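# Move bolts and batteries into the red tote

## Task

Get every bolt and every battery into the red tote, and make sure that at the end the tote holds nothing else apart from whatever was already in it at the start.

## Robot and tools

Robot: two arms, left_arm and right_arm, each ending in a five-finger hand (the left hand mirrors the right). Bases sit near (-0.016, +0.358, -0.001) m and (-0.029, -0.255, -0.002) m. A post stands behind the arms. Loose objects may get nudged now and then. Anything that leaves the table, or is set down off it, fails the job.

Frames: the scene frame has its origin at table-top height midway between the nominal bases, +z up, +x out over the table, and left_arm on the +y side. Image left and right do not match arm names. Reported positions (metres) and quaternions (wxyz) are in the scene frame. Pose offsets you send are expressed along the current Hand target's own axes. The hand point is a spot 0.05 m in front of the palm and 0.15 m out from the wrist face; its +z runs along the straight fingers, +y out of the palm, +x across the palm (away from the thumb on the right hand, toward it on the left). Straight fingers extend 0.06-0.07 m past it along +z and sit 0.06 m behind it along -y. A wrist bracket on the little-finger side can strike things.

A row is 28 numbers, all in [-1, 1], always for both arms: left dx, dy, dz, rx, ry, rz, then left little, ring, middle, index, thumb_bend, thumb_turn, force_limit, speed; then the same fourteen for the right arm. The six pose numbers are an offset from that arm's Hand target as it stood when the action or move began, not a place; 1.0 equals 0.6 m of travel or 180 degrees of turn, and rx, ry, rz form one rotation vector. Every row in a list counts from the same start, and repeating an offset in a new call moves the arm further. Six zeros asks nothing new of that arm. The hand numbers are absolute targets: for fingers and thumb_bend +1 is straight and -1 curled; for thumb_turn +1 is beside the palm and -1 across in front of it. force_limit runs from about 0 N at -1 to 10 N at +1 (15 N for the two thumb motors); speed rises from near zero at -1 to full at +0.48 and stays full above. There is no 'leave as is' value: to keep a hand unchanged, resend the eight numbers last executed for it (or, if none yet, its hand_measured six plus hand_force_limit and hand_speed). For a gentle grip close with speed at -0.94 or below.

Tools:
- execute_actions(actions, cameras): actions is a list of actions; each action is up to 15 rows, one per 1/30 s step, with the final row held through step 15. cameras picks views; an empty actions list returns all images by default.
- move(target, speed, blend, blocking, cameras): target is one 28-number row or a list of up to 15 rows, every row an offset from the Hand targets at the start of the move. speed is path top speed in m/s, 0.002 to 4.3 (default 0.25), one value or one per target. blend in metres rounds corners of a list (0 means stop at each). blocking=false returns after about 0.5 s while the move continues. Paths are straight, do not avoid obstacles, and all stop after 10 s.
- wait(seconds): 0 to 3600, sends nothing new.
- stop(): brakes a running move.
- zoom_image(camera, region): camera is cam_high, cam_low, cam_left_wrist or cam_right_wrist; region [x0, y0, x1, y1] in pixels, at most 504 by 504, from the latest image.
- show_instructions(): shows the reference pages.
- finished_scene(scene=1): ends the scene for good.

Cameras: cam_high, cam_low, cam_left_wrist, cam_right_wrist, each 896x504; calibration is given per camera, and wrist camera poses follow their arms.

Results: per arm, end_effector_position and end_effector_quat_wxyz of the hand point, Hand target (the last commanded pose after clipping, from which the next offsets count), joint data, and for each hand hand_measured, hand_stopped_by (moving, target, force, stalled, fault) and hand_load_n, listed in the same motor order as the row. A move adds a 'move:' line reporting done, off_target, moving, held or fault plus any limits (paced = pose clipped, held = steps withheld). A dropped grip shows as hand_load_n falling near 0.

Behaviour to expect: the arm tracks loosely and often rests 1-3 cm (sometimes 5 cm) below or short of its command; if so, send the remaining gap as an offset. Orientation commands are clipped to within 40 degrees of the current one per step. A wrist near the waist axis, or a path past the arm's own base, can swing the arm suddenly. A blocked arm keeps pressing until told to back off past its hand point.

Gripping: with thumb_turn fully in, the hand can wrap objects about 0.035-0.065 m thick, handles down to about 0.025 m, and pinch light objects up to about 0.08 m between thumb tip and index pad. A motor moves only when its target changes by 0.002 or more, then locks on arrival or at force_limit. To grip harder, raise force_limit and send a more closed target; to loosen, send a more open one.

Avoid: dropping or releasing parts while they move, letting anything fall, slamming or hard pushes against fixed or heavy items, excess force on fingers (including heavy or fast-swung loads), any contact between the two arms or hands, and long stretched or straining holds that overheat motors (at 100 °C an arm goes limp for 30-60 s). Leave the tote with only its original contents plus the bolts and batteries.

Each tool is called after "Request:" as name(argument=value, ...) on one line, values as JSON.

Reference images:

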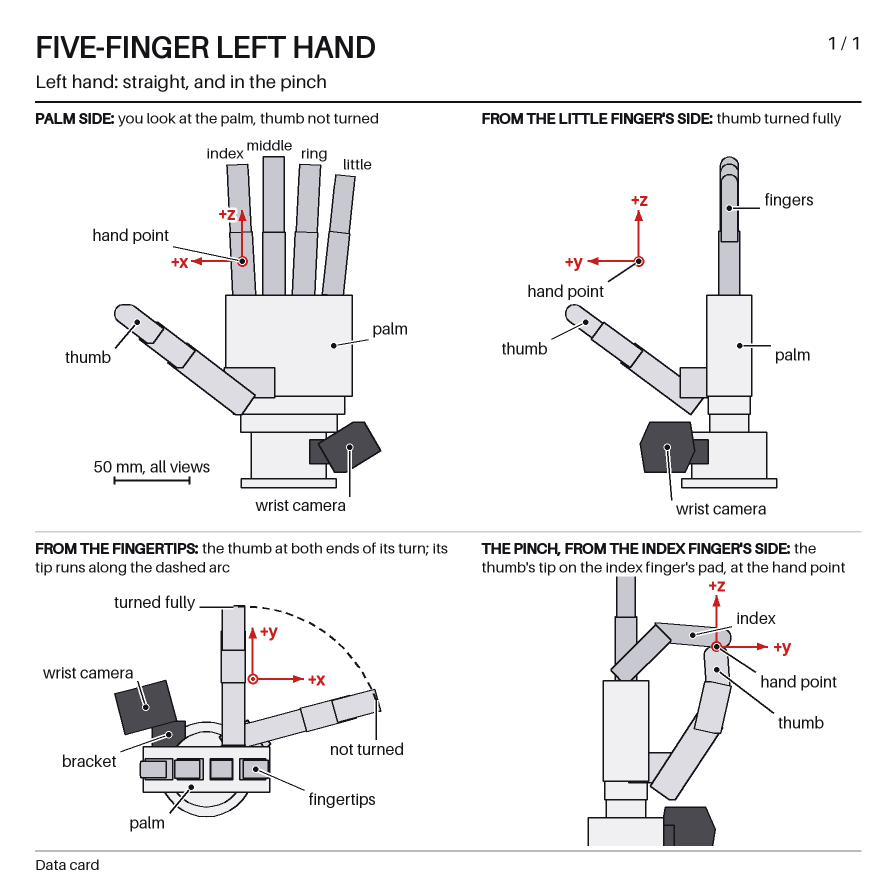

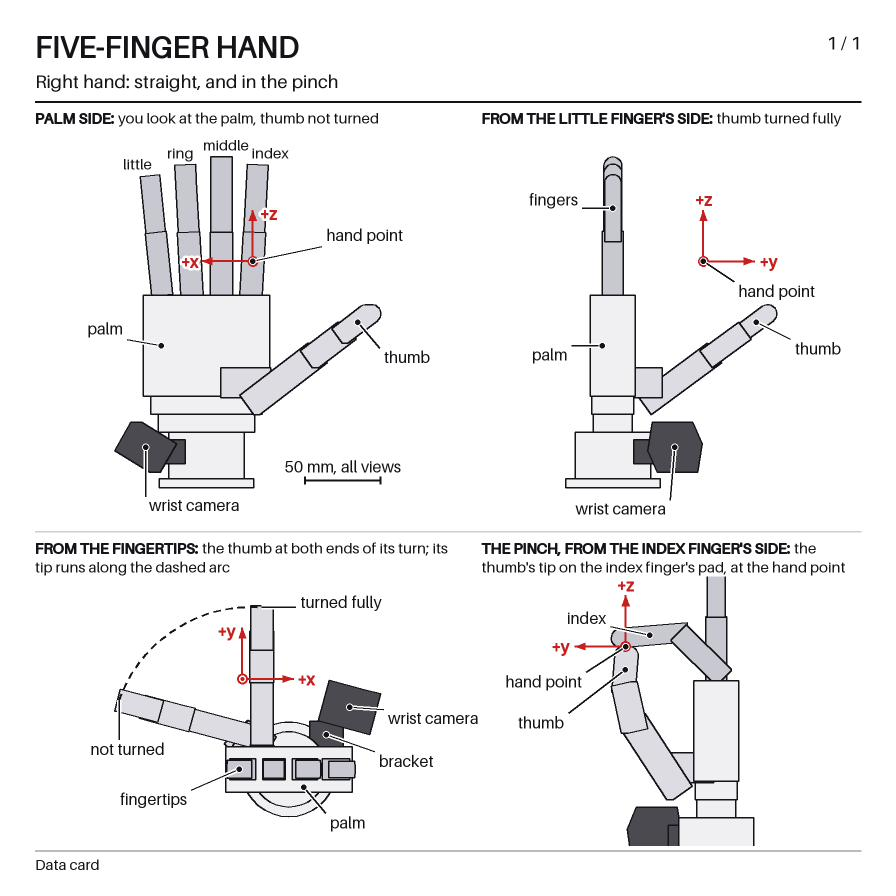

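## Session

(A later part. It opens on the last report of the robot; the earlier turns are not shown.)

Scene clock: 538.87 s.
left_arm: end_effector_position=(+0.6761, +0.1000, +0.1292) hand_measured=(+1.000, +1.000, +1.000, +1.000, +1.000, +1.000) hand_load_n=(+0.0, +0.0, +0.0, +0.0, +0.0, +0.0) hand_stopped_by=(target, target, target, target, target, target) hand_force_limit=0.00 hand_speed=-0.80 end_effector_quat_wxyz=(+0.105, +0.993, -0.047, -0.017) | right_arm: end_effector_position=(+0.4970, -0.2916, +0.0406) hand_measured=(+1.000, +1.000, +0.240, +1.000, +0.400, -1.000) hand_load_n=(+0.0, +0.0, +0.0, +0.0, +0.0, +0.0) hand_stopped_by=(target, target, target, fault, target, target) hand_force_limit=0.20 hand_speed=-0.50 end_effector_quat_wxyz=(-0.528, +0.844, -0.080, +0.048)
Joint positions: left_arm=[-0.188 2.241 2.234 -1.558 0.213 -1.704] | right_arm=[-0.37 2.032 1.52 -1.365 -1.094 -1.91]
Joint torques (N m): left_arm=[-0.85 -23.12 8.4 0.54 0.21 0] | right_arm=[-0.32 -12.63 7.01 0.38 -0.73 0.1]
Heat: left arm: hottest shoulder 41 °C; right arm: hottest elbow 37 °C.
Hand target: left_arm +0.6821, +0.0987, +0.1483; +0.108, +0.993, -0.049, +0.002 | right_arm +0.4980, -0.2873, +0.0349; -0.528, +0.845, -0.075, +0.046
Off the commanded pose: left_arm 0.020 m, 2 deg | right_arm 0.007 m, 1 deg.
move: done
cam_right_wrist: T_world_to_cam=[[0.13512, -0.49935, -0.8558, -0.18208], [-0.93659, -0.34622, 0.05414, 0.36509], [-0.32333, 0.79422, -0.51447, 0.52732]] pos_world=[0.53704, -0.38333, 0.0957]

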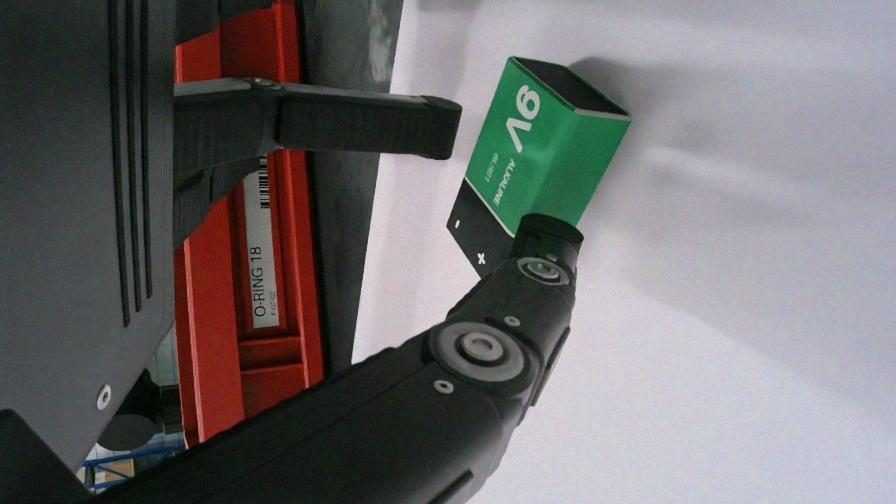

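Request:
move(target=[0,0,0,0,0,0,1,1,1,1,1,1,0,-0.8,0.0010,0.0190,0.0096,0,0,0,1,1,0.24,0.3,0.4,-1,0.2,-0.5], speed=0.04, cameras=["cam_right_wrist"])

Scene clock: 544.10 s.
left_arm: end_effector_position=(+0.6761, +0.1000, +0.1292) hand_measured=(+1.000, +1.000, +1.000, +1.000, +1.000, +1.000) hand_load_n=(+0.0, +0.0, +0.0, +0.0, +0.0, +0.0) hand_stopped_by=(target, target, target, target, target, target) hand_force_limit=0.00 hand_speed=-0.80 end_effector_quat_wxyz=(+0.105, +0.993, -0.047, -0.017) | right_arm: end_effector_position=(+0.4974, -0.2916, +0.0275) hand_measured=(+1.000, +1.000, +0.240, +1.000, +0.400, -1.000) hand_load_n=(+0.0, +0.0, +0.0, +0.0, +0.0, +0.0) hand_stopped_by=(target, target, target, fault, target, target) hand_force_limit=0.20 hand_speed=-0.50 end_effector_quat_wxyz=(-0.528, +0.844, -0.080, +0.048)
Joint positions: left_arm=[-0.188 2.241 2.234 -1.558 0.213 -1.704] | right_arm=[-0.37 2.051 1.512 -1.339 -1.094 -1.91]
Joint torques (N m): left_arm=[-0.91 -23.06 8.4 0.54 0.2 0] | right_arm=[-0.03 -12.69 6.91 0.32 -0.77 0.1]
Heat: left arm: hottest shoulder 41 °C; right arm: hottest elbow 37 °C.
Hand target: left_arm +0.6821, +0.0987, +0.1483; +0.108, +0.993, -0.049, +0.002 | right_arm +0.4986, -0.2871, +0.0222; -0.528, +0.845, -0.075, +0.046
Off the commanded pose: left_arm 0.020 m, 2 deg | right_arm 0.007 m, 1 deg.
move: done
cam_right_wrist: T_world_to_cam=[[0.13471, -0.4991, -0.85601, -0.19311], [-0.93641, -0.34661, 0.05474, 0.36598], [-0.32402, 0.7942, -0.51406, 0.52102]] pos_world=[0.53754, -0.38333, 0.0825]

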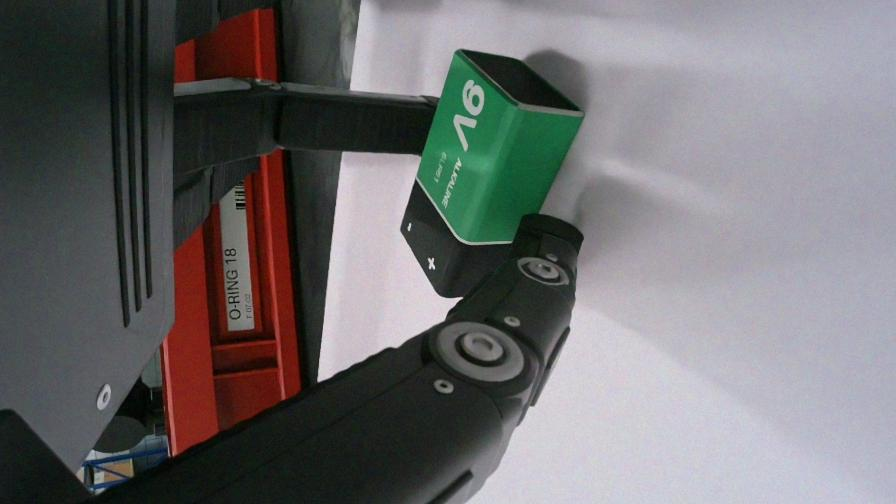

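Request:
move(target=[0,0,0,0,0,0,1,1,1,1,1,1,0,-0.8,0,0,0,0,0,0,1,1,-0.4,0.3,0.3,-1,0.2,-0.9], cameras=["cam_right_wrist"])

Request:
wait(seconds=2, cameras=["cam_right_wrist"])

Scene clock: 547.77 s.
left_arm: end_effector_position=(+0.6761, +0.1000, +0.1292) hand_measured=(+1.000, +1.000, +1.000, +1.000, +1.000, +1.000) hand_load_n=(+0.0, +0.0, +0.0, +0.0, +0.0, +0.0) hand_stopped_by=(target, target, target, target, target, target) hand_force_limit=0.00 hand_speed=-0.80 end_effector_quat_wxyz=(+0.105, +0.993, -0.047, -0.017) | right_arm: end_effector_position=(+0.4978, -0.2879, +0.0278) hand_measured=(+1.000, +1.000, +0.048, +1.000, +0.302, -1.000) hand_load_n=(+0.0, +0.0, +6.0, +0.0, +4.0, +0.0) hand_stopped_by=(target, target, force, fault, target, target) hand_force_limit=0.20 hand_speed=-0.90 end_effector_quat_wxyz=(-0.529, +0.844, -0.077, +0.047)
Joint positions: left_arm=[-0.188 2.241 2.234 -1.558 0.213 -1.704] | right_arm=[-0.363 2.051 1.512 -1.339 -1.096 -1.91]
Joint torques (N m): left_arm=[-0.85 -23.06 8.42 0.54 0.21 0] | right_arm=[-0.5 -12.63 6.99 0.38 -0.65 0.09]
Heat: left arm: hottest shoulder 41 °C; right arm: hottest elbow 37 °C.
Hand target: left_arm +0.6821, +0.0987, +0.1483; +0.108, +0.993, -0.049, +0.002 | right_arm +0.4986, -0.2871, +0.0222; -0.528, +0.845, -0.075, +0.046
Off the commanded pose: left_arm 0.020 m, 2 deg | right_arm 0.006 m, 0 deg.
move: done
cam_right_wrist: T_world_to_cam=[[0.13816, -0.49652, -0.85696, -0.19197], [-0.93441, -0.35216, 0.0534, 0.36514], [-0.3283, 0.79338, -0.51261, 0.5203]] pos_world=[0.53853, -0.37952, 0.0827]

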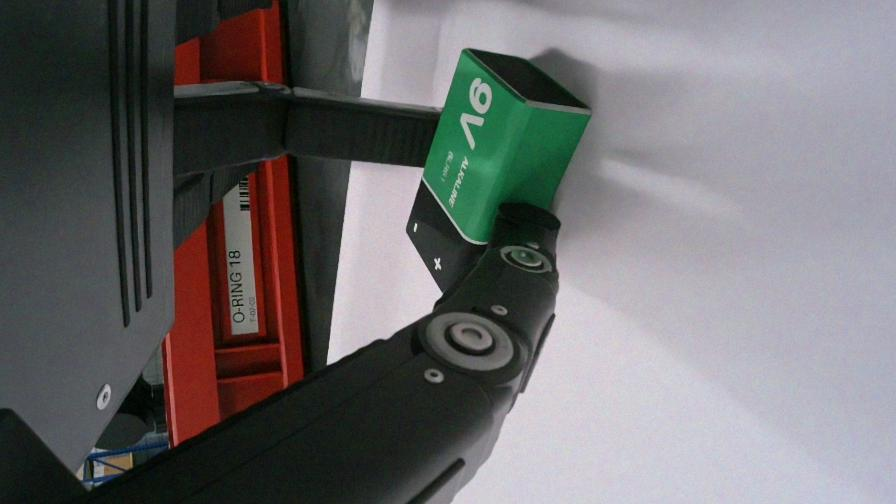

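Scene clock: 549.77 s.
left_arm: end_effector_position=(+0.6761, +0.1000, +0.1292) hand_measured=(+1.000, +1.000, +1.000, +1.000, +1.000, +1.000) hand_load_n=(+0.5, +0.0, +0.0, -0.5, +0.0, +0.0) hand_stopped_by=(target, target, target, target, target, target) hand_force_limit=0.00 hand_speed=-0.80 end_effector_quat_wxyz=(+0.105, +0.993, -0.047, -0.017) | right_arm: end_effector_position=(+0.4978, -0.2879, +0.0278) hand_measured=(+1.000, +1.000, +0.048, +1.000, +0.302, -1.000) hand_load_n=(+0.0, -0.5, +6.0, +0.0, +4.0, -0.5) hand_stopped_by=(target, target, force, fault, target, target) hand_force_limit=0.20 hand_speed=-0.90 end_effector_quat_wxyz=(-0.529, +0.844, -0.077, +0.047)
Joint positions: left_arm=[-0.188 2.241 2.234 -1.558 0.213 -1.704] | right_arm=[-0.363 2.051 1.512 -1.339 -1.096 -1.91]
Joint torques (N m): left_arm=[-0.91 -23.12 8.42 0.53 0.21 0] | right_arm=[-0.62 -12.75 7.04 0.39 -0.63 0.1]
Heat: left arm: hottest shoulder 41 °C; right arm: hottest elbow 36 °C.
Hand target: left_arm +0.6821, +0.0987, +0.1483; +0.108, +0.993, -0.049, +0.002 | right_arm +0.4986, -0.2871, +0.0222; -0.528, +0.845, -0.075, +0.046
Off the commanded pose: left_arm 0.020 m, 2 deg | right_arm 0.006 m, 0 deg.
wait: 2.00 s; at rest by 0.17 s
cam_right_wrist: T_world_to_cam=[[0.13816, -0.49652, -0.85696, -0.19197], [-0.93441, -0.35216, 0.0534, 0.36514], [-0.3283, 0.79338, -0.51261, 0.5203]] pos_world=[0.53853, -0.37952, 0.0827]

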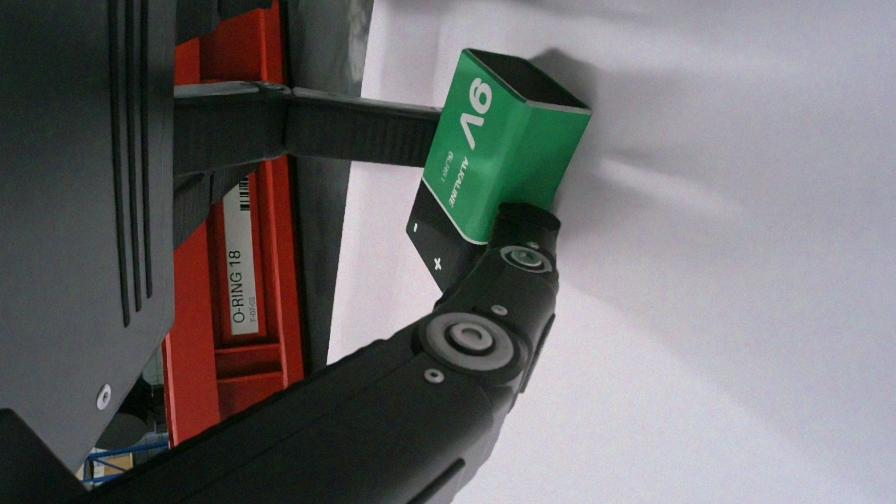

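Request:
move(target=[0,0,0,0,0,0,1,1,1,1,1,1,0,-0.8,0,-0.0674,-0.0329,0,0,0,1,1,-0.4,0.3,0.3,-1,0.2,-0.9], speed=0.04, cameras=["cam_right_wrist"])

Scene clock: 553.13 s.
left_arm: end_effector_position=(+0.6761, +0.1000, +0.1292) hand_measured=(+1.000, +1.000, +1.000, +1.000, +1.000, +1.000) hand_load_n=(+0.0, +0.0, +0.0, +0.0, +0.0, +0.0) hand_stopped_by=(target, target, target, target, target, target) hand_force_limit=0.00 hand_speed=-0.80 end_effector_quat_wxyz=(+0.105, +0.993, -0.047, -0.017) | right_arm: end_effector_position=(+0.4863, -0.2842, +0.0442) hand_measured=(+1.000, +1.000, +0.048, +1.000, +0.304, -1.000) hand_load_n=(+0.0, +0.0, +5.5, +0.0, +4.0, -0.5) hand_stopped_by=(target, target, force, fault, target, target) hand_force_limit=0.20 hand_speed=-0.90 end_effector_quat_wxyz=(-0.533, +0.841, -0.089, +0.028)
Joint positions: left_arm=[-0.188 2.241 2.234 -1.558 0.213 -1.704] | right_arm=[-0.363 2.027 1.512 -1.407 -1.094 -1.91]
Joint torques (N m): left_arm=[-0.91 -23.06 8.42 0.54 0.21 0] | right_arm=[-0.85 -15.33 10.09 -0.79 -0.72 0.11]
Heat: left arm: hottest shoulder 41 °C; right arm: hottest elbow 36 °C.
Hand target: left_arm +0.6821, +0.0987, +0.1483; +0.108, +0.993, -0.049, +0.002 | right_arm +0.4987, -0.2871, +0.0672; -0.528, +0.845, -0.075, +0.046
Off the commanded pose: left_arm 0.020 m, 2 deg | right_arm 0.026 m, 3 deg.
move: off_target (right_arm)
cam_right_wrist: T_world_to_cam=[[0.10132, -0.48521, -0.86851, -0.15273], [-0.93111, -0.35371, 0.08898, 0.35114], [-0.35037, 0.79966, -0.48762, 0.53336]] pos_world=[0.5293, -0.37641, 0.09619]

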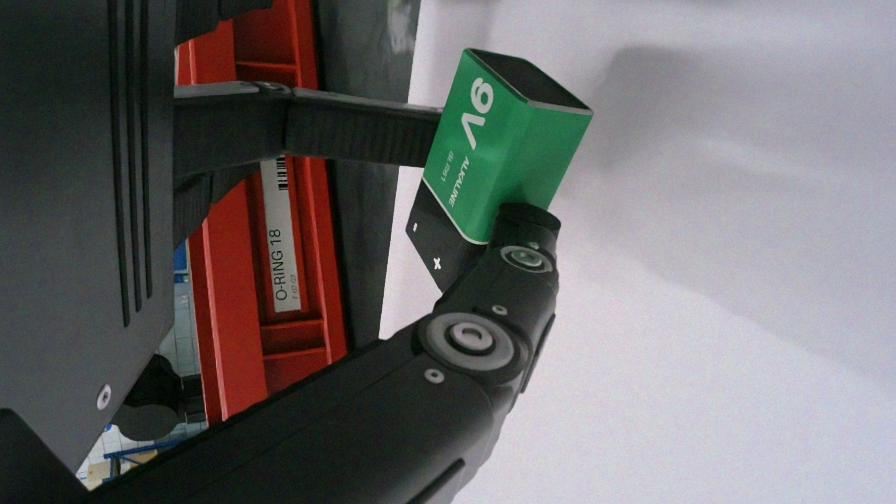

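Request:
move(target=[[0,0,0,0,0,0,1,1,1,1,1,1,0,-0.8,0,-0.1693,-0.0826,0,0,0,1,1,-0.4,0.3,0.3,-1,0.2,-0.9],[0,0,0,0,0,0,1,1,1,1,1,1,0,-0.8,-0.2165,-0.4063,0.3282,-0.0471,0.2201,0.1292,1,1,-0.4,0.3,0.3,-1,0.2,-0.9]], speed=[0.1,0.15], blend=[0.03,0], cameras=["cam_high","cam_right_wrist"])

Scene clock: 590.67 s.
left_arm: end_effector_position=(+0.6761, +0.1000, +0.1292) hand_measured=(+1.000, +1.000, +1.000, +1.000, +1.000, +1.000) hand_load_n=(+0.5, +0.0, +0.0, -0.5, +0.0, +0.0) hand_stopped_by=(target, target, target, target, target, target) hand_force_limit=0.00 hand_speed=-0.80 end_effector_quat_wxyz=(+0.105, +0.993, -0.047, -0.017) | right_arm: end_effector_position=(+0.4145, +0.0116, +0.1815) hand_measured=(+1.000, +1.000, +0.048, +1.000, +0.304, -1.000) hand_load_n=(+0.0, +0.0, +6.0, +0.0, +4.0, +0.0) hand_stopped_by=(target, target, force, fault, target, target) hand_force_limit=0.20 hand_speed=-0.90 end_effector_quat_wxyz=(-0.389, +0.795, -0.417, +0.206)
Joint positions: left_arm=[-0.188 2.241 2.234 -1.558 0.213 -1.704] | right_arm=[0.42 1.293 0.98 -0.352 -0.121 -0.098]
Joint torques (N m): left_arm=[-0.85 -23.06 8.43 0.54 0.2 0] | right_arm=[0.09 -8.06 10.95 2.67 0 0.28]
Heat: left arm: hottest shoulder 42 °C; right arm: hottest elbow 37 °C.
Hand target: left_arm +0.6821, +0.0987, +0.1483; +0.108, +0.993, -0.049, +0.002 | right_arm +0.4207, +0.0151, +0.2001; -0.408, +0.783, -0.416, +0.217
Off the commanded pose: left_arm 0.020 m, 2 deg | right_arm 0.020 m, 3 deg.
move: off_target (right_arm)
cam_right_wrist: T_world_to_cam=[[-0.38801, -0.54799, -0.74106, 0.29762], [-0.89236, 0.42447, 0.15335, 0.33994], [0.23053, 0.72079, -0.6537, 0.12893]] pos_world=[0.3891, -0.07413, 0.25271]

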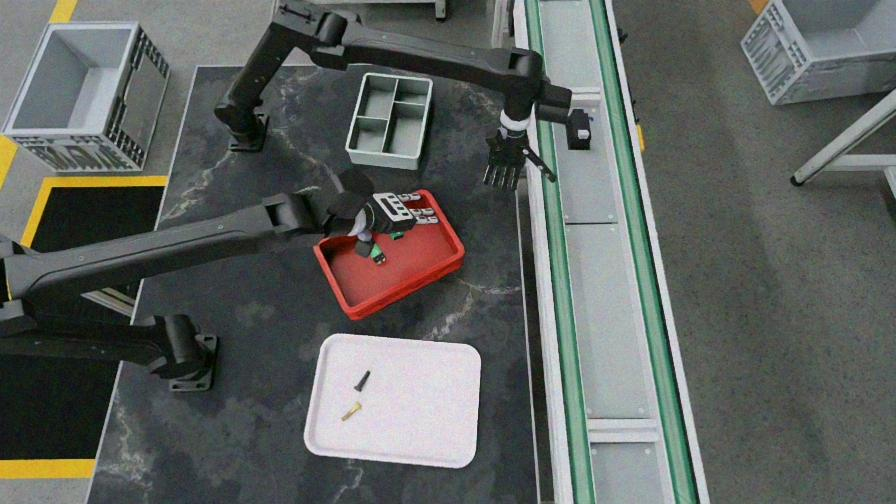

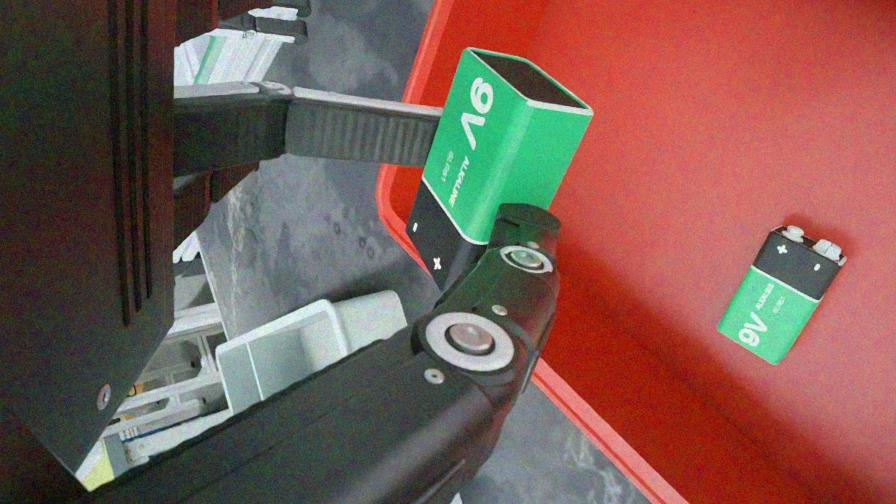

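Request:
move(target=[0,0,0,0,0,0,1,1,1,1,1,1,0,-0.8,-0.0028,0.1185,0.0633,0,0,0,1,1,-0.4,0.3,0.3,-1,0.2,-0.9], speed=0.08, cameras=["cam_high","cam_right_wrist"])

Scene clock: 603.40 s.
left_arm: end_effector_position=(+0.6761, +0.1000, +0.1292) hand_measured=(+1.000, +1.000, +1.000, +1.000, +1.000, +1.000) hand_load_n=(+0.0, +0.0, +0.0, +0.0, +0.0, +0.0) hand_stopped_by=(target, target, target, target, target, target) hand_force_limit=0.00 hand_speed=-0.80 end_effector_quat_wxyz=(+0.105, +0.993, -0.047, -0.017) | right_arm: end_effector_position=(+0.4062, +0.0076, +0.1157) hand_measured=(+1.000, +1.000, +0.048, +1.000, +0.304, -1.000) hand_load_n=(+0.0, +0.0, +5.5, -0.5, +4.0, +0.0) hand_stopped_by=(target, target, force, fault, target, target) hand_force_limit=0.20 hand_speed=-0.90 end_effector_quat_wxyz=(-0.398, +0.791, -0.414, +0.212)
Joint positions: left_arm=[-0.188 2.241 2.234 -1.558 0.213 -1.704] | right_arm=[0.42 1.337 0.82 -0.122 -0.121 -0.097]
Joint torques (N m): left_arm=[-0.85 -23.06 8.4 0.54 0.21 0] | right_arm=[-0.79 -6.36 9.54 2.88 0.04 0.28]
Heat: left arm: hottest shoulder 42 °C; right arm: hottest elbow 38 °C.
Hand target: left_arm +0.6821, +0.0987, +0.1483; +0.108, +0.993, -0.049, +0.002 | right_arm +0.4119, +0.0112, +0.1201; -0.408, +0.783, -0.416, +0.217
Off the commanded pose: left_arm 0.020 m, 2 deg | right_arm 0.008 m, 2 deg.
move: done
cam_right_wrist: T_world_to_cam=[[-0.37182, -0.53896, -0.75582, 0.23844], [-0.8953, 0.42338, 0.13853, 0.34719], [0.24534, 0.7282, -0.63995, 0.083]] pos_world=[0.37913, -0.07892, 0.18525]

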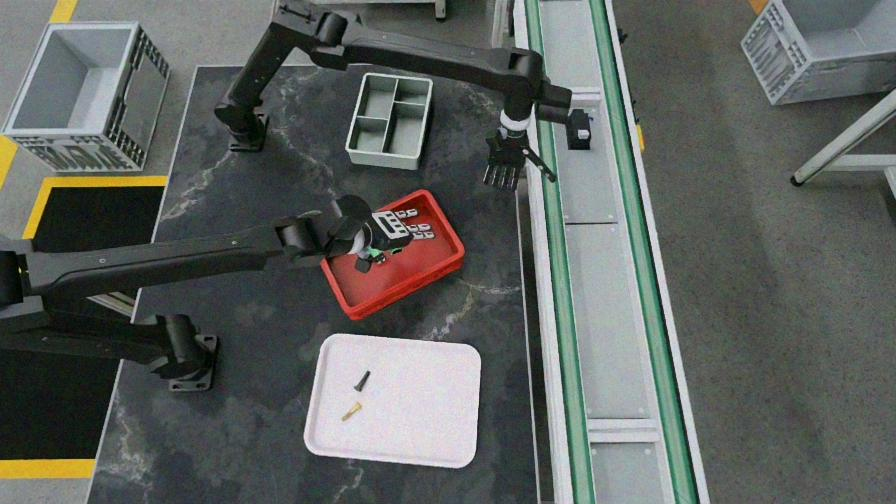

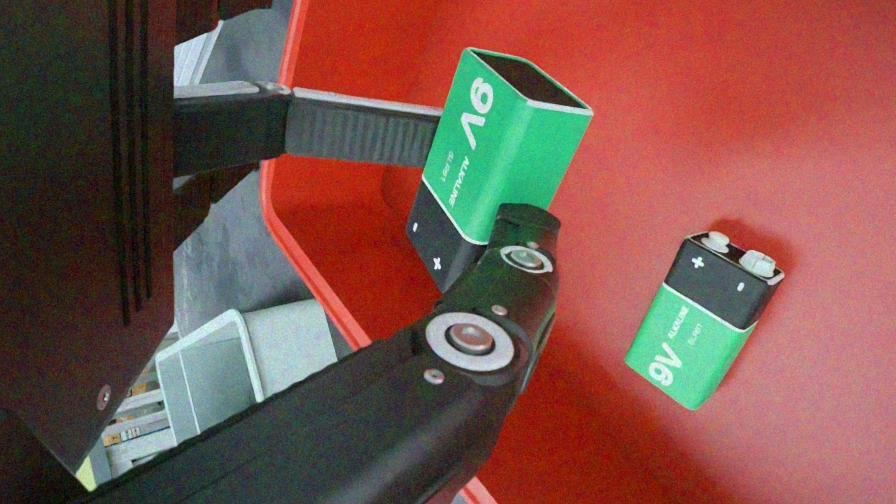

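Request:
move(target=[0,0,0,0,0,0,1,1,1,1,1,1,0,-0.8,0,0.0683,0.0478,0,0,0,1,1,-0.4,0.3,0.3,-1,0.2,-0.9], speed=0.06, cameras=["cam_high","cam_low","cam_right_wrist"])

Scene clock: 609.83 s.
left_arm: end_effector_position=(+0.6761, +0.1000, +0.1292) hand_measured=(+1.000, +1.000, +1.000, +1.000, +1.000, +1.000) hand_load_n=(+0.0, +0.0, +0.0, +0.0, +0.0, +0.0) hand_stopped_by=(target, target, target, target, target, target) hand_force_limit=0.00 hand_speed=-0.80 end_effector_quat_wxyz=(+0.105, +0.993, -0.047, -0.017) | right_arm: end_effector_position=(+0.4069, +0.0080, +0.0670) hand_measured=(+1.000, +1.000, +0.048, +1.000, +0.304, -1.000) hand_load_n=(-0.5, +0.0, +5.5, +0.0, +4.0, -0.5) hand_stopped_by=(target, target, force, fault, target, target) hand_force_limit=0.20 hand_speed=-0.90 end_effector_quat_wxyz=(-0.399, +0.790, -0.413, +0.213)
Joint positions: left_arm=[-0.188 2.241 2.234 -1.558 0.213 -1.704] | right_arm=[0.42 1.425 0.751 0.037 -0.121 -0.097]
Joint torques (N m): left_arm=[-0.91 -23.06 8.4 0.54 0.21 0] | right_arm=[-0.67 -6.77 8.57 2.89 0.03 0.26]
Heat: left arm: hottest shoulder 42 °C; right arm: hottest elbow 38 °C.
Hand target: left_arm +0.6821, +0.0987, +0.1483; +0.108, +0.993, -0.049, +0.002 | right_arm +0.4119, +0.0111, +0.0700; -0.408, +0.783, -0.416, +0.217
Off the commanded pose: left_arm 0.020 m, 2 deg | right_arm 0.007 m, 1 deg.
move: done
cam_right_wrist: T_world_to_cam=[[-0.3702, -0.53819, -0.75717, 0.20158], [-0.89561, 0.42318, 0.1371, 0.35465], [0.24664, 0.72889, -0.63867, 0.05079]] pos_world=[0.37973, -0.07862, 0.13645]

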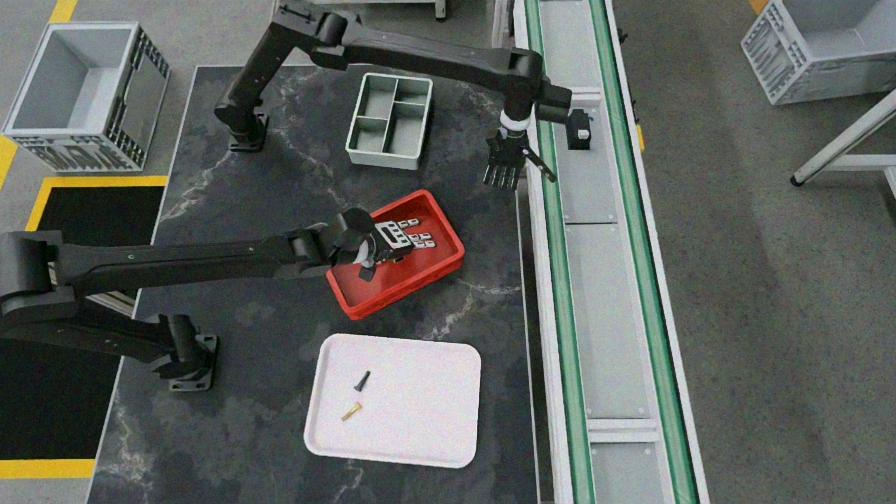

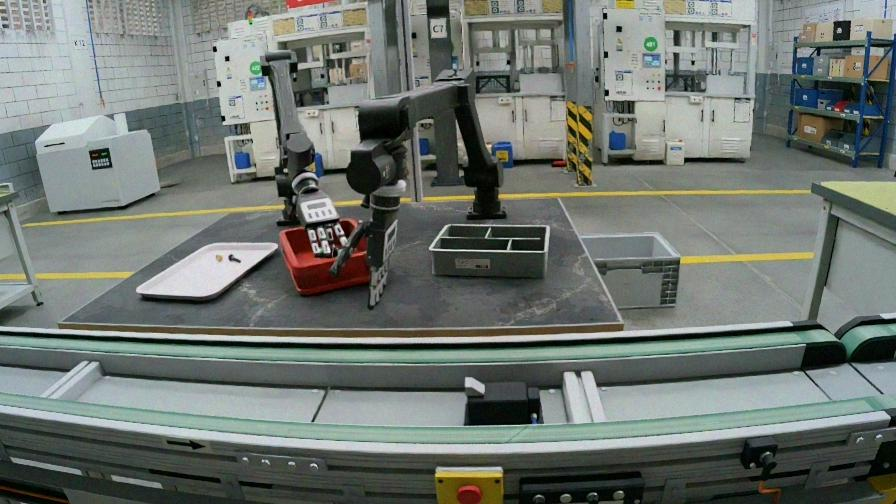

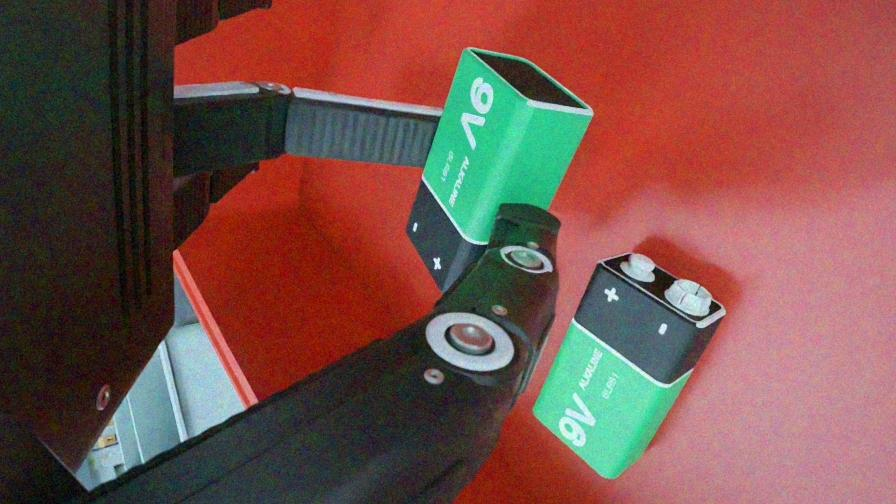

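Request:
move(target=[0,0,0,0,0,0,1,1,1,1,1,1,0,-0.8,0,0.0246,0.0172,0,0,0,1,1,-0.4,0.3,0.3,-1,0.2,-0.9], speed=0.04, cameras=[])

Request:
move(target=[0,0,0,0,0,0,1,1,1,1,1,1,0,-0.8,0,0.0082,0.0057,0,0,0,1,1,-0.4,0.3,0.3,-1,0.2,-0.9], speed=0.04, cameras=["cam_right_wrist"])

Scene clock: 616.67 s.
left_arm: end_effector_position=(+0.6761, +0.1000, +0.1292) hand_measured=(+1.000, +1.000, +1.000, +1.000, +1.000, +1.000) hand_load_n=(+0.0, +0.0, +0.0, +0.0, +0.0, +0.0) hand_stopped_by=(target, target, target, target, target, target) hand_force_limit=0.00 hand_speed=-0.80 end_effector_quat_wxyz=(+0.105, +0.993, -0.047, -0.017) | right_arm: end_effector_position=(+0.4071, +0.0081, +0.0494) hand_measured=(+1.000, +1.000, +0.048, +1.000, +0.304, -1.000) hand_load_n=(+0.0, +0.0, +6.0, +0.0, +4.0, -0.5) hand_stopped_by=(target, target, force, fault, target, target) hand_force_limit=0.20 hand_speed=-0.90 end_effector_quat_wxyz=(-0.399, +0.790, -0.413, +0.213)
Joint positions: left_arm=[-0.188 2.241 2.234 -1.558 0.213 -1.704] | right_arm=[0.42 1.463 0.73 0.096 -0.121 -0.097]
Joint torques (N m): left_arm=[-0.85 -23.06 8.4 0.53 0.21 0] | right_arm=[-0.67 -6.95 8.18 2.91 0.04 0.27]
Heat: left arm: hottest shoulder 42 °C; right arm: hottest elbow 38 °C.
Hand target: left_arm +0.6821, +0.0987, +0.1483; +0.108, +0.993, -0.049, +0.002 | right_arm +0.4118, +0.0111, +0.0520; -0.408, +0.783, -0.417, +0.217
Off the commanded pose: left_arm 0.020 m, 2 deg | right_arm 0.006 m, 1 deg.
move: done

Scene clock: 617.27 s.
left_arm: end_effector_position=(+0.6761, +0.1000, +0.1292) hand_measured=(+1.000, +1.000, +1.000, +1.000, +1.000, +1.000) hand_load_n=(+0.5, +0.0, +0.0, +0.0, +0.0, +0.0) hand_stopped_by=(target, target, target, target, target, target) hand_force_limit=0.00 hand_speed=-0.80 end_effector_quat_wxyz=(+0.105, +0.993, -0.047, -0.017) | right_arm: end_effector_position=(+0.4081, +0.0086, +0.0452) hand_measured=(+1.000, +1.000, +0.048, +1.000, +0.304, -1.000) hand_load_n=(+0.0, +0.0, +6.0, +0.0, +4.0, -0.5) hand_stopped_by=(target, target, force, fault, target, target) hand_force_limit=0.20 hand_speed=-0.90 end_effector_quat_wxyz=(-0.401, +0.789, -0.413, +0.214)
Joint positions: left_arm=[-0.188 2.241 2.234 -1.558 0.213 -1.704] | right_arm=[0.42 1.474 0.725 0.117 -0.121 -0.097]
Joint torques (N m): left_arm=[-0.91 -23.06 8.4 0.54 0.2 0] | right_arm=[-0.79 -6.71 8.02 2.88 0.04 0.26]
Heat: left arm: hottest shoulder 42 °C; right arm: hottest elbow 37 °C.
Hand target: left_arm +0.6821, +0.0987, +0.1483; +0.108, +0.993, -0.049, +0.002 | right_arm +0.4117, +0.0110, +0.0459; -0.408, +0.783, -0.417, +0.217
Off the commanded pose: left_arm 0.020 m, 2 deg | right_arm 0.004 m, 1 deg.
move: done
cam_right_wrist: T_world_to_cam=[[-0.36684, -0.53616, -0.76024, 0.18463], [-0.89613, 0.42306, 0.13404, 0.35886], [0.24976, 0.73044, -0.63567, 0.03476]] pos_world=[0.38064, -0.07822, 0.11436]

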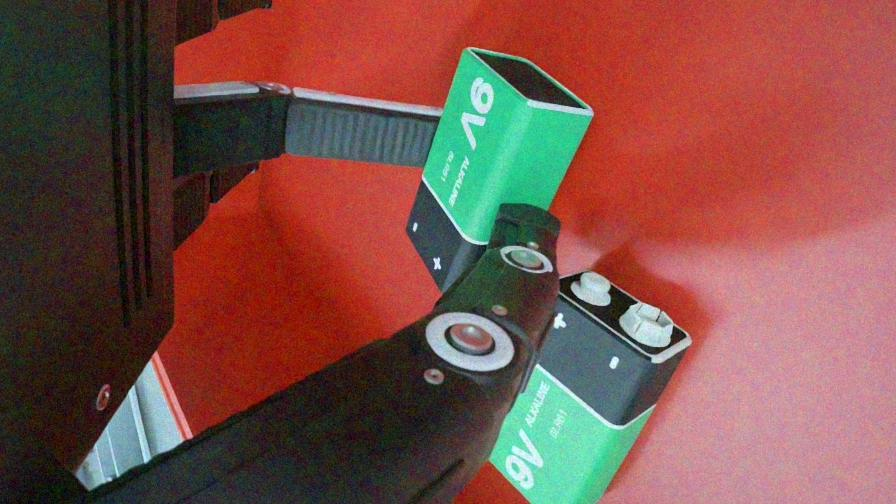

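Request:
move(target=[0,0,0,0,0,0,1,1,1,1,1,1,0,-0.8,0.005,-0.0113,0.0043,0,0,0,1,1,-0.4,0.3,0.3,-1,0.2,-0.9], speed=0.04, cameras=["cam_right_wrist"])

Scene clock: 624.83 s.
left_arm: end_effector_position=(+0.6761, +0.1000, +0.1292) hand_measured=(+1.000, +1.000, +1.000, +1.000, +1.000, +1.000) hand_load_n=(+0.0, +0.5, +0.0, +0.0, +0.0, +0.0) hand_stopped_by=(target, target, target, target, target, target) hand_force_limit=0.00 hand_speed=-0.80 end_effector_quat_wxyz=(+0.105, +0.993, -0.047, -0.017) | right_arm: end_effector_position=(+0.4081, +0.0086, +0.0448) hand_measured=(+1.000, +1.000, +0.048, +1.000, +0.304, -1.000) hand_load_n=(+0.0, +0.0, +5.5, +0.0, +4.0, -0.5) hand_stopped_by=(target, target, force, fault, target, target) hand_force_limit=0.20 hand_speed=-0.90 end_effector_quat_wxyz=(-0.401, +0.789, -0.413, +0.214)
Joint positions: left_arm=[-0.188 2.241 2.234 -1.558 0.213 -1.704] | right_arm=[0.42 1.475 0.725 0.117 -0.121 -0.097]
Joint torques (N m): left_arm=[-0.91 -23.12 8.4 0.53 0.21 0.01] | right_arm=[-1.32 -6.18 9.78 2.19 -0.12 0.23]
Heat: left arm: hottest shoulder 42 °C; right arm: hottest elbow 37 °C.
Hand target: left_arm +0.6821, +0.0987, +0.1483; +0.108, +0.993, -0.049, +0.002 | right_arm +0.4184, +0.0119, +0.0500; -0.408, +0.783, -0.417, +0.217
Off the commanded pose: left_arm 0.020 m, 2 deg | right_arm 0.012 m, 1 deg.
move: off_target (right_arm)
cam_right_wrist: T_world_to_cam=[[-0.36731, -0.53648, -0.75979, 0.18443], [-0.89606, 0.4231, 0.13444, 0.35884], [0.24934, 0.73019, -0.63612, 0.03469]] pos_world=[0.38064, -0.07822, 0.11396]

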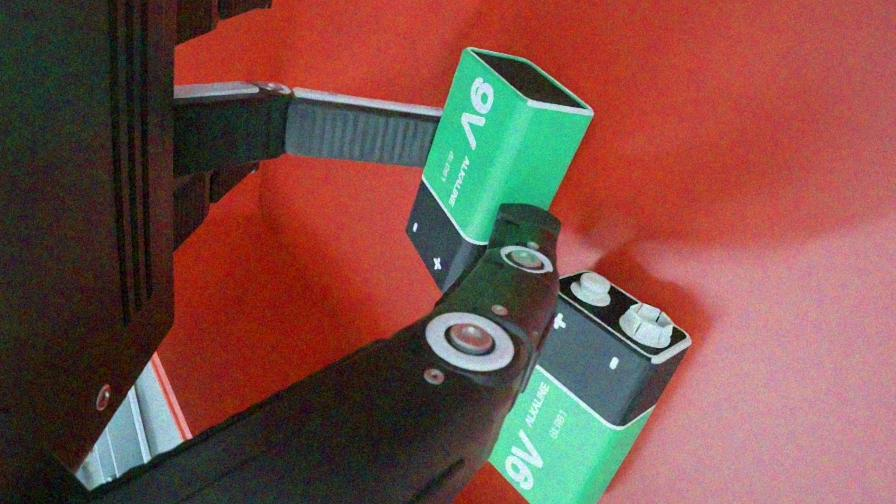

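Request:
move(target=[0,0,0,0,0,0,1,1,1,1,1,1,0,-0.8,0.0028,-0.014,0.0027,0,0,0,1,1,-0.4,0.3,0.3,-1,0.2,-0.9], speed=0.04, cameras=[])

Scene clock: 627.10 s.
left_arm: end_effector_position=(+0.6761, +0.1000, +0.1292) hand_measured=(+1.000, +1.000, +1.000, +1.000, +1.000, +1.000) hand_load_n=(+0.0, +0.0, +0.0, +0.0, +0.0, +0.0) hand_stopped_by=(target, target, target, target, target, target) hand_force_limit=0.00 hand_speed=-0.80 end_effector_quat_wxyz=(+0.105, +0.993, -0.047, -0.017) | right_arm: end_effector_position=(+0.4079, +0.0085, +0.0446) hand_measured=(+1.000, +1.000, +0.048, +1.000, +0.304, -1.000) hand_load_n=(+0.0, +0.0, +5.5, +0.0, +4.0, -0.5) hand_stopped_by=(target, target, force, fault, target, target) hand_force_limit=0.20 hand_speed=-0.90 end_effector_quat_wxyz=(-0.400, +0.790, -0.413, +0.214)
Joint positions: left_arm=[-0.188 2.241 2.234 -1.558 0.213 -1.704] | right_arm=[0.42 1.475 0.725 0.116 -0.121 -0.097]
Joint torques (N m): left_arm=[-0.85 -23.06 8.4 0.53 0.21 0] | right_arm=[-1.49 -6.24 11.82 1.46 -0.19 0.23]
Heat: left arm: hottest shoulder 42 °C; right arm: hottest elbow 37 °C.
Hand target: left_arm +0.6821, +0.0987, +0.1483; +0.108, +0.993, -0.049, +0.002 | right_arm +0.4245, +0.0140, +0.0560; -0.408, +0.783, -0.416, +0.217
Off the commanded pose: left_arm 0.020 m, 2 deg | right_arm 0.021 m, 1 deg.
move: off_target (right_arm)

Request:
move(target=[0,0,0,0,0,0,1,1,1,1,1,1,0,-0.8,0,-0.0137,-0.0096,0,0,0,1,1,-0.4,0.3,0.3,-1,0.2,-0.9], speed=0.04, cameras=[])

Scene clock: 633.27 s.
left_arm: end_effector_position=(+0.6761, +0.1000, +0.1292) hand_measured=(+1.000, +1.000, +1.000, +1.000, +1.000, +1.000) hand_load_n=(+0.0, +0.0, +0.0, +0.0, -0.5, +0.5) hand_stopped_by=(target, target, target, target, target, target) hand_force_limit=0.00 hand_speed=-0.80 end_effector_quat_wxyz=(+0.105, +0.993, -0.047, -0.017) | right_arm: end_effector_position=(+0.4073, +0.0082, +0.0450) hand_measured=(+1.000, +1.000, +0.048, +1.000, +0.304, -1.000) hand_load_n=(+0.0, +0.0, +6.0, -0.5, +4.0, +0.0) hand_stopped_by=(target, target, force, fault, target, target) hand_force_limit=0.20 hand_speed=-0.90 end_effector_quat_wxyz=(-0.394, +0.793, -0.415, +0.209)
Joint positions: left_arm=[-0.188 2.241 2.234 -1.558 0.213 -1.704] | right_arm=[0.42 1.475 0.738 0.086 -0.121 -0.097]
Joint torques (N m): left_arm=[-0.91 -23.06 8.42 0.54 0.21 0] | right_arm=[-1.26 -7.88 11.77 1.26 -0.19 0.23]
Heat: left arm: hottest shoulder 42 °C; right arm: hottest elbow 37 °C.
Hand target: left_arm +0.6821, +0.0987, +0.1483; +0.108, +0.993, -0.049, +0.002 | right_arm +0.4245, +0.0140, +0.0661; -0.408, +0.783, -0.416, +0.217
Off the commanded pose: left_arm 0.020 m, 2 deg | right_arm 0.028 m, 2 deg.
move: off_target (right_arm)

Request:
move(target=[0,0,0,0,0,0,1,1,1,1,1,1,0,-0.8,0,-0.0164,-0.0115,0,0,0,1,1,-0.4,0.3,0.3,-1,0.2,-0.9], speed=0.04, cameras=[])

Scene clock: 635.43 s.
left_arm: end_effector_position=(+0.6761, +0.1000, +0.1292) hand_measured=(+1.000, +1.000, +1.000, +1.000, +1.000, +1.000) hand_load_n=(+0.0, +0.0, +0.0, -0.5, +0.0, +0.0) hand_stopped_by=(target, target, target, target, target, target) hand_force_limit=0.00 hand_speed=-0.80 end_effector_quat_wxyz=(+0.105, +0.993, -0.047, -0.017) | right_arm: end_effector_position=(+0.4026, +0.0059, +0.0462) hand_measured=(+1.000, +1.000, +0.048, +1.000, +0.304, -1.000) hand_load_n=(+0.0, +0.0, +5.5, +0.0, +4.0, -0.5) hand_stopped_by=(target, target, force, fault, target, target) hand_force_limit=0.20 hand_speed=-0.90 end_effector_quat_wxyz=(-0.385, +0.797, -0.419, +0.202)
Joint positions: left_arm=[-0.188 2.241 2.234 -1.558 0.213 -1.704] | right_arm=[0.42 1.463 0.744 0.042 -0.121 -0.097]
Joint torques (N m): left_arm=[-0.85 -23.06 8.42 0.54 0.2 0] | right_arm=[-1.38 -8.7 12.49 1.59 -0.21 0.23]
Heat: left arm: hottest shoulder 42 °C; right arm: hottest elbow 37 °C.
Hand target: left_arm +0.6821, +0.0987, +0.1483; +0.108, +0.993, -0.049, +0.002 | right_arm +0.4245, +0.0140, +0.0780; -0.408, +0.783, -0.417, +0.217
Off the commanded pose: left_arm 0.020 m, 2 deg | right_arm 0.040 m, 4 deg.
move: off_target (right_arm)

Request:
move(target=[0,0,0,0,0,0,1,1,1,1,1,1,0,-0.8,-0.0028,0.0395,0.0188,0,0,0,1,1,-0.4,0.3,0.3,-1,0.2,-0.9], speed=0.05, cameras=["cam_right_wrist"])

Scene clock: 640.00 s.
left_arm: end_effector_position=(+0.6761, +0.1000, +0.1292) hand_measured=(+1.000, +1.000, +1.000, +1.000, +1.000, +1.000) hand_load_n=(+0.0, +0.0, +0.0, +0.0, +0.0, +0.0) hand_stopped_by=(target, target, target, target, target, target) hand_force_limit=0.00 hand_speed=-0.80 end_effector_quat_wxyz=(+0.105, +0.993, -0.047, -0.017) | right_arm: end_effector_position=(+0.4110, +0.0100, +0.0464) hand_measured=(+1.000, +1.000, +0.048, +1.000, +0.304, -1.000) hand_load_n=(+0.0, +0.0, +6.0, +0.0, +4.0, -0.5) hand_stopped_by=(target, target, force, fault, target, target) hand_force_limit=0.20 hand_speed=-0.90 end_effector_quat_wxyz=(-0.397, +0.791, -0.414, +0.211)
Joint positions: left_arm=[-0.188 2.241 2.234 -1.558 0.213 -1.704] | right_arm=[0.42 1.481 0.744 0.093 -0.121 -0.097]
Joint torques (N m): left_arm=[-0.91 -23.12 8.4 0.53 0.21 0] | right_arm=[-1.03 -6.77 8.9 2.88 -0.1 0.23]
Heat: left arm: hottest shoulder 42 °C; right arm: hottest elbow 38 °C.
Hand target: left_arm +0.6821, +0.0987, +0.1483; +0.108, +0.993, -0.049, +0.002 | right_arm +0.4199, +0.0129, +0.0522; -0.408, +0.783, -0.416, +0.217
Off the commanded pose: left_arm 0.020 m, 2 deg | right_arm 0.011 m, 2 deg.
move: off_target (right_arm)
cam_right_wrist: T_world_to_cam=[[-0.37487, -0.54004, -0.75355, 0.19036], [-0.89468, 0.42373, 0.14141, 0.3597], [0.24294, 0.7272, -0.642, 0.03686]] pos_world=[0.38422, -0.07642, 0.11624]

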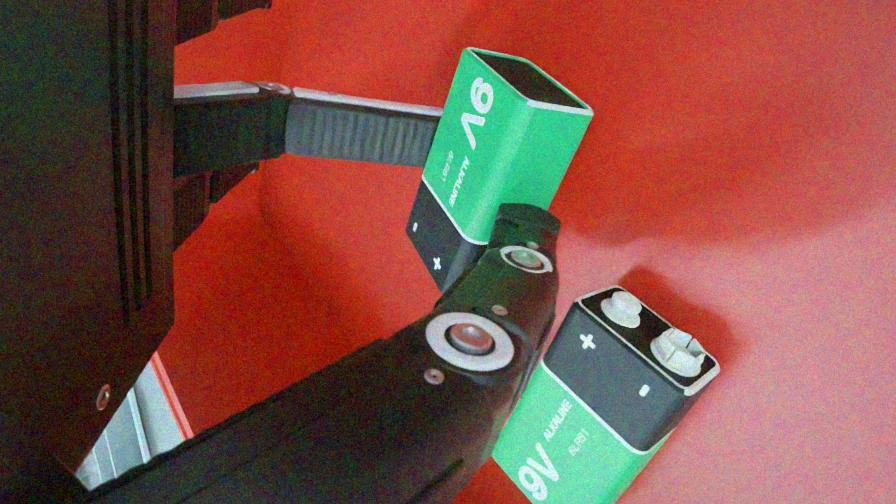

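Request:
move(target=[0,0,0,0,0,0,1,1,1,1,1,1,0,-0.8,0,0.0068,0.0048,0,0,0,1,1,-0.4,0.3,0.3,-1,0.2,-0.9], speed=0.04, cameras=[])

Request:
move(target=[0,0,0,0,0,0,1,1,1,1,1,1,0,-0.8,0,0.0068,0.0048,0,0,0,1,1,-0.4,0.3,0.3,-1,0.2,-0.9], speed=0.04, cameras=["cam_right_wrist"])

Scene clock: 644.00 s.
left_arm: end_effector_position=(+0.6761, +0.1000, +0.1292) hand_measured=(+1.000, +1.000, +1.000, +1.000, +1.000, +1.000) hand_load_n=(+0.0, +0.0, +0.0, +0.0, +0.0, -0.5) hand_stopped_by=(target, target, target, target, target, target) hand_force_limit=0.00 hand_speed=-0.80 end_effector_quat_wxyz=(+0.105, +0.993, -0.047, -0.017) | right_arm: end_effector_position=(+0.4136, +0.0112, +0.0454) hand_measured=(+1.000, +1.000, +0.048, +1.000, +0.304, -1.000) hand_load_n=(-0.5, +0.0, +6.0, +0.0, +4.5, -0.5) hand_stopped_by=(target, target, force, fault, target, target) hand_force_limit=0.20 hand_speed=-0.90 end_effector_quat_wxyz=(-0.400, +0.790, -0.413, +0.214)
Joint positions: left_arm=[-0.188 2.241 2.234 -1.558 0.213 -1.704] | right_arm=[0.42 1.489 0.744 0.11 -0.121 -0.097]
Joint torques (N m): left_arm=[-0.91 -23.06 8.4 0.53 0.2 0] | right_arm=[-1.2 -6.71 8.34 2.88 -0.11 0.22]
Heat: left arm: hottest shoulder 42 °C; right arm: hottest elbow 38 °C.
Hand target: left_arm +0.6821, +0.0987, +0.1483; +0.108, +0.993, -0.049, +0.002 | right_arm +0.4200, +0.0130, +0.0473; -0.408, +0.783, -0.416, +0.217
Off the commanded pose: left_arm 0.020 m, 2 deg | right_arm 0.007 m, 1 deg.
move: done

Scene clock: 644.53 s.
left_arm: end_effector_position=(+0.6761, +0.1000, +0.1292) hand_measured=(+1.000, +1.000, +1.000, +1.000, +1.000, +1.000) hand_load_n=(+0.0, +0.0, +0.0, +0.0, -0.5, +0.0) hand_stopped_by=(target, target, target, target, target, target) hand_force_limit=0.00 hand_speed=-0.80 end_effector_quat_wxyz=(+0.105, +0.993, -0.047, -0.017) | right_arm: end_effector_position=(+0.4161, +0.0125, +0.0447) hand_measured=(+1.000, +1.000, +0.048, +1.000, +0.304, -1.000) hand_load_n=(+0.0, +0.0, +5.0, +0.0, +4.5, -0.5) hand_stopped_by=(target, target, force, fault, target, target) hand_force_limit=0.20 hand_speed=-0.90 end_effector_quat_wxyz=(-0.403, +0.788, -0.412, +0.216)
Joint positions: left_arm=[-0.188 2.241 2.234 -1.558 0.213 -1.704] | right_arm=[0.42 1.496 0.744 0.127 -0.121 -0.097]
Joint torques (N m): left_arm=[-0.91 -23.06 8.42 0.54 0.21 0] | right_arm=[-1.03 -6.53 7.88 2.85 -0.11 0.23]
Heat: left arm: hottest shoulder 42 °C; right arm: hottest elbow 38 °C.
Hand target: left_arm +0.6821, +0.0987, +0.1483; +0.108, +0.993, -0.049, +0.002 | right_arm +0.4200, +0.0129, +0.0421; -0.408, +0.783, -0.417, +0.217
Off the commanded pose: left_arm 0.020 m, 2 deg | right_arm 0.005 m, 1 deg.
move: done
cam_right_wrist: T_world_to_cam=[[-0.36241, -0.534, -0.76388, 0.18759], [-0.89689, 0.4227, 0.13002, 0.36496], [0.25346, 0.73224, -0.63213, 0.02788]] pos_world=[0.38824, -0.07451, 0.11347]

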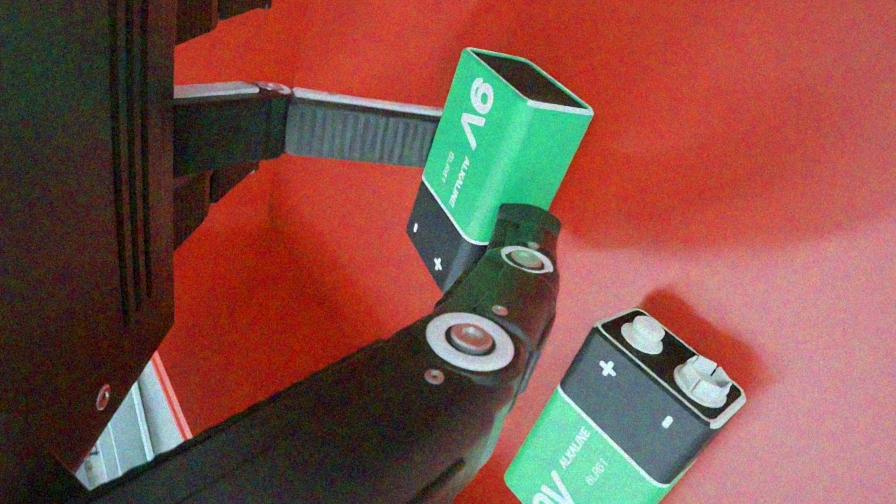

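Request:
move(target=[0,0,0,0,0,0,1,1,1,1,1,1,0,-0.8,0,0.0041,0.0029,0,0,0,1,1,-0.4,0.3,0.3,-1,0.2,-0.9], speed=0.03, cameras=["cam_high"])

Scene clock: 648.07 s.
left_arm: end_effector_position=(+0.6761, +0.1000, +0.1292) hand_measured=(+1.000, +1.000, +1.000, +1.000, +1.000, +1.000) hand_load_n=(+0.0, +0.0, +0.0, +0.0, +0.0, +0.0) hand_stopped_by=(target, target, target, target, target, target) hand_force_limit=0.00 hand_speed=-0.80 end_effector_quat_wxyz=(+0.105, +0.993, -0.047, -0.017) | right_arm: end_effector_position=(+0.4177, +0.0132, +0.0445) hand_measured=(+1.000, +1.000, +0.048, +1.000, +0.304, -1.000) hand_load_n=(+0.0, +0.0, +5.0, +0.0, +4.5, -0.5) hand_stopped_by=(target, target, force, fault, target, target) hand_force_limit=0.20 hand_speed=-0.90 end_effector_quat_wxyz=(-0.406, +0.787, -0.411, +0.218)
Joint positions: left_arm=[-0.188 2.241 2.234 -1.558 0.213 -1.704] | right_arm=[0.42 1.5 0.744 0.137 -0.121 -0.097]
Joint torques (N m): left_arm=[-0.85 -23 8.4 0.53 0.21 0] | right_arm=[-1.08 -6.3 7.58 2.8 -0.12 0.23]
Heat: left arm: hottest shoulder 42 °C; right arm: hottest elbow 38 °C.
Hand target: left_arm +0.6821, +0.0987, +0.1483; +0.108, +0.993, -0.049, +0.002 | right_arm +0.4199, +0.0129, +0.0392; -0.408, +0.783, -0.417, +0.217
Off the commanded pose: left_arm 0.020 m, 2 deg | right_arm 0.006 m, 1 deg.
move: done

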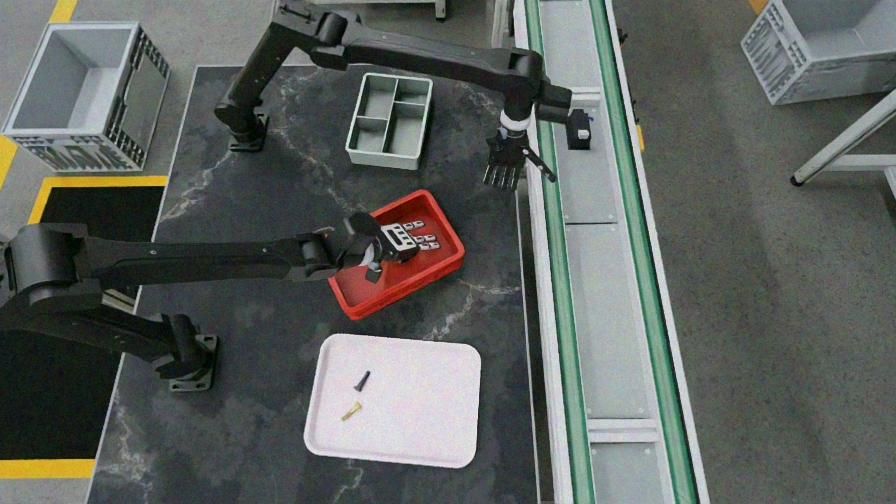

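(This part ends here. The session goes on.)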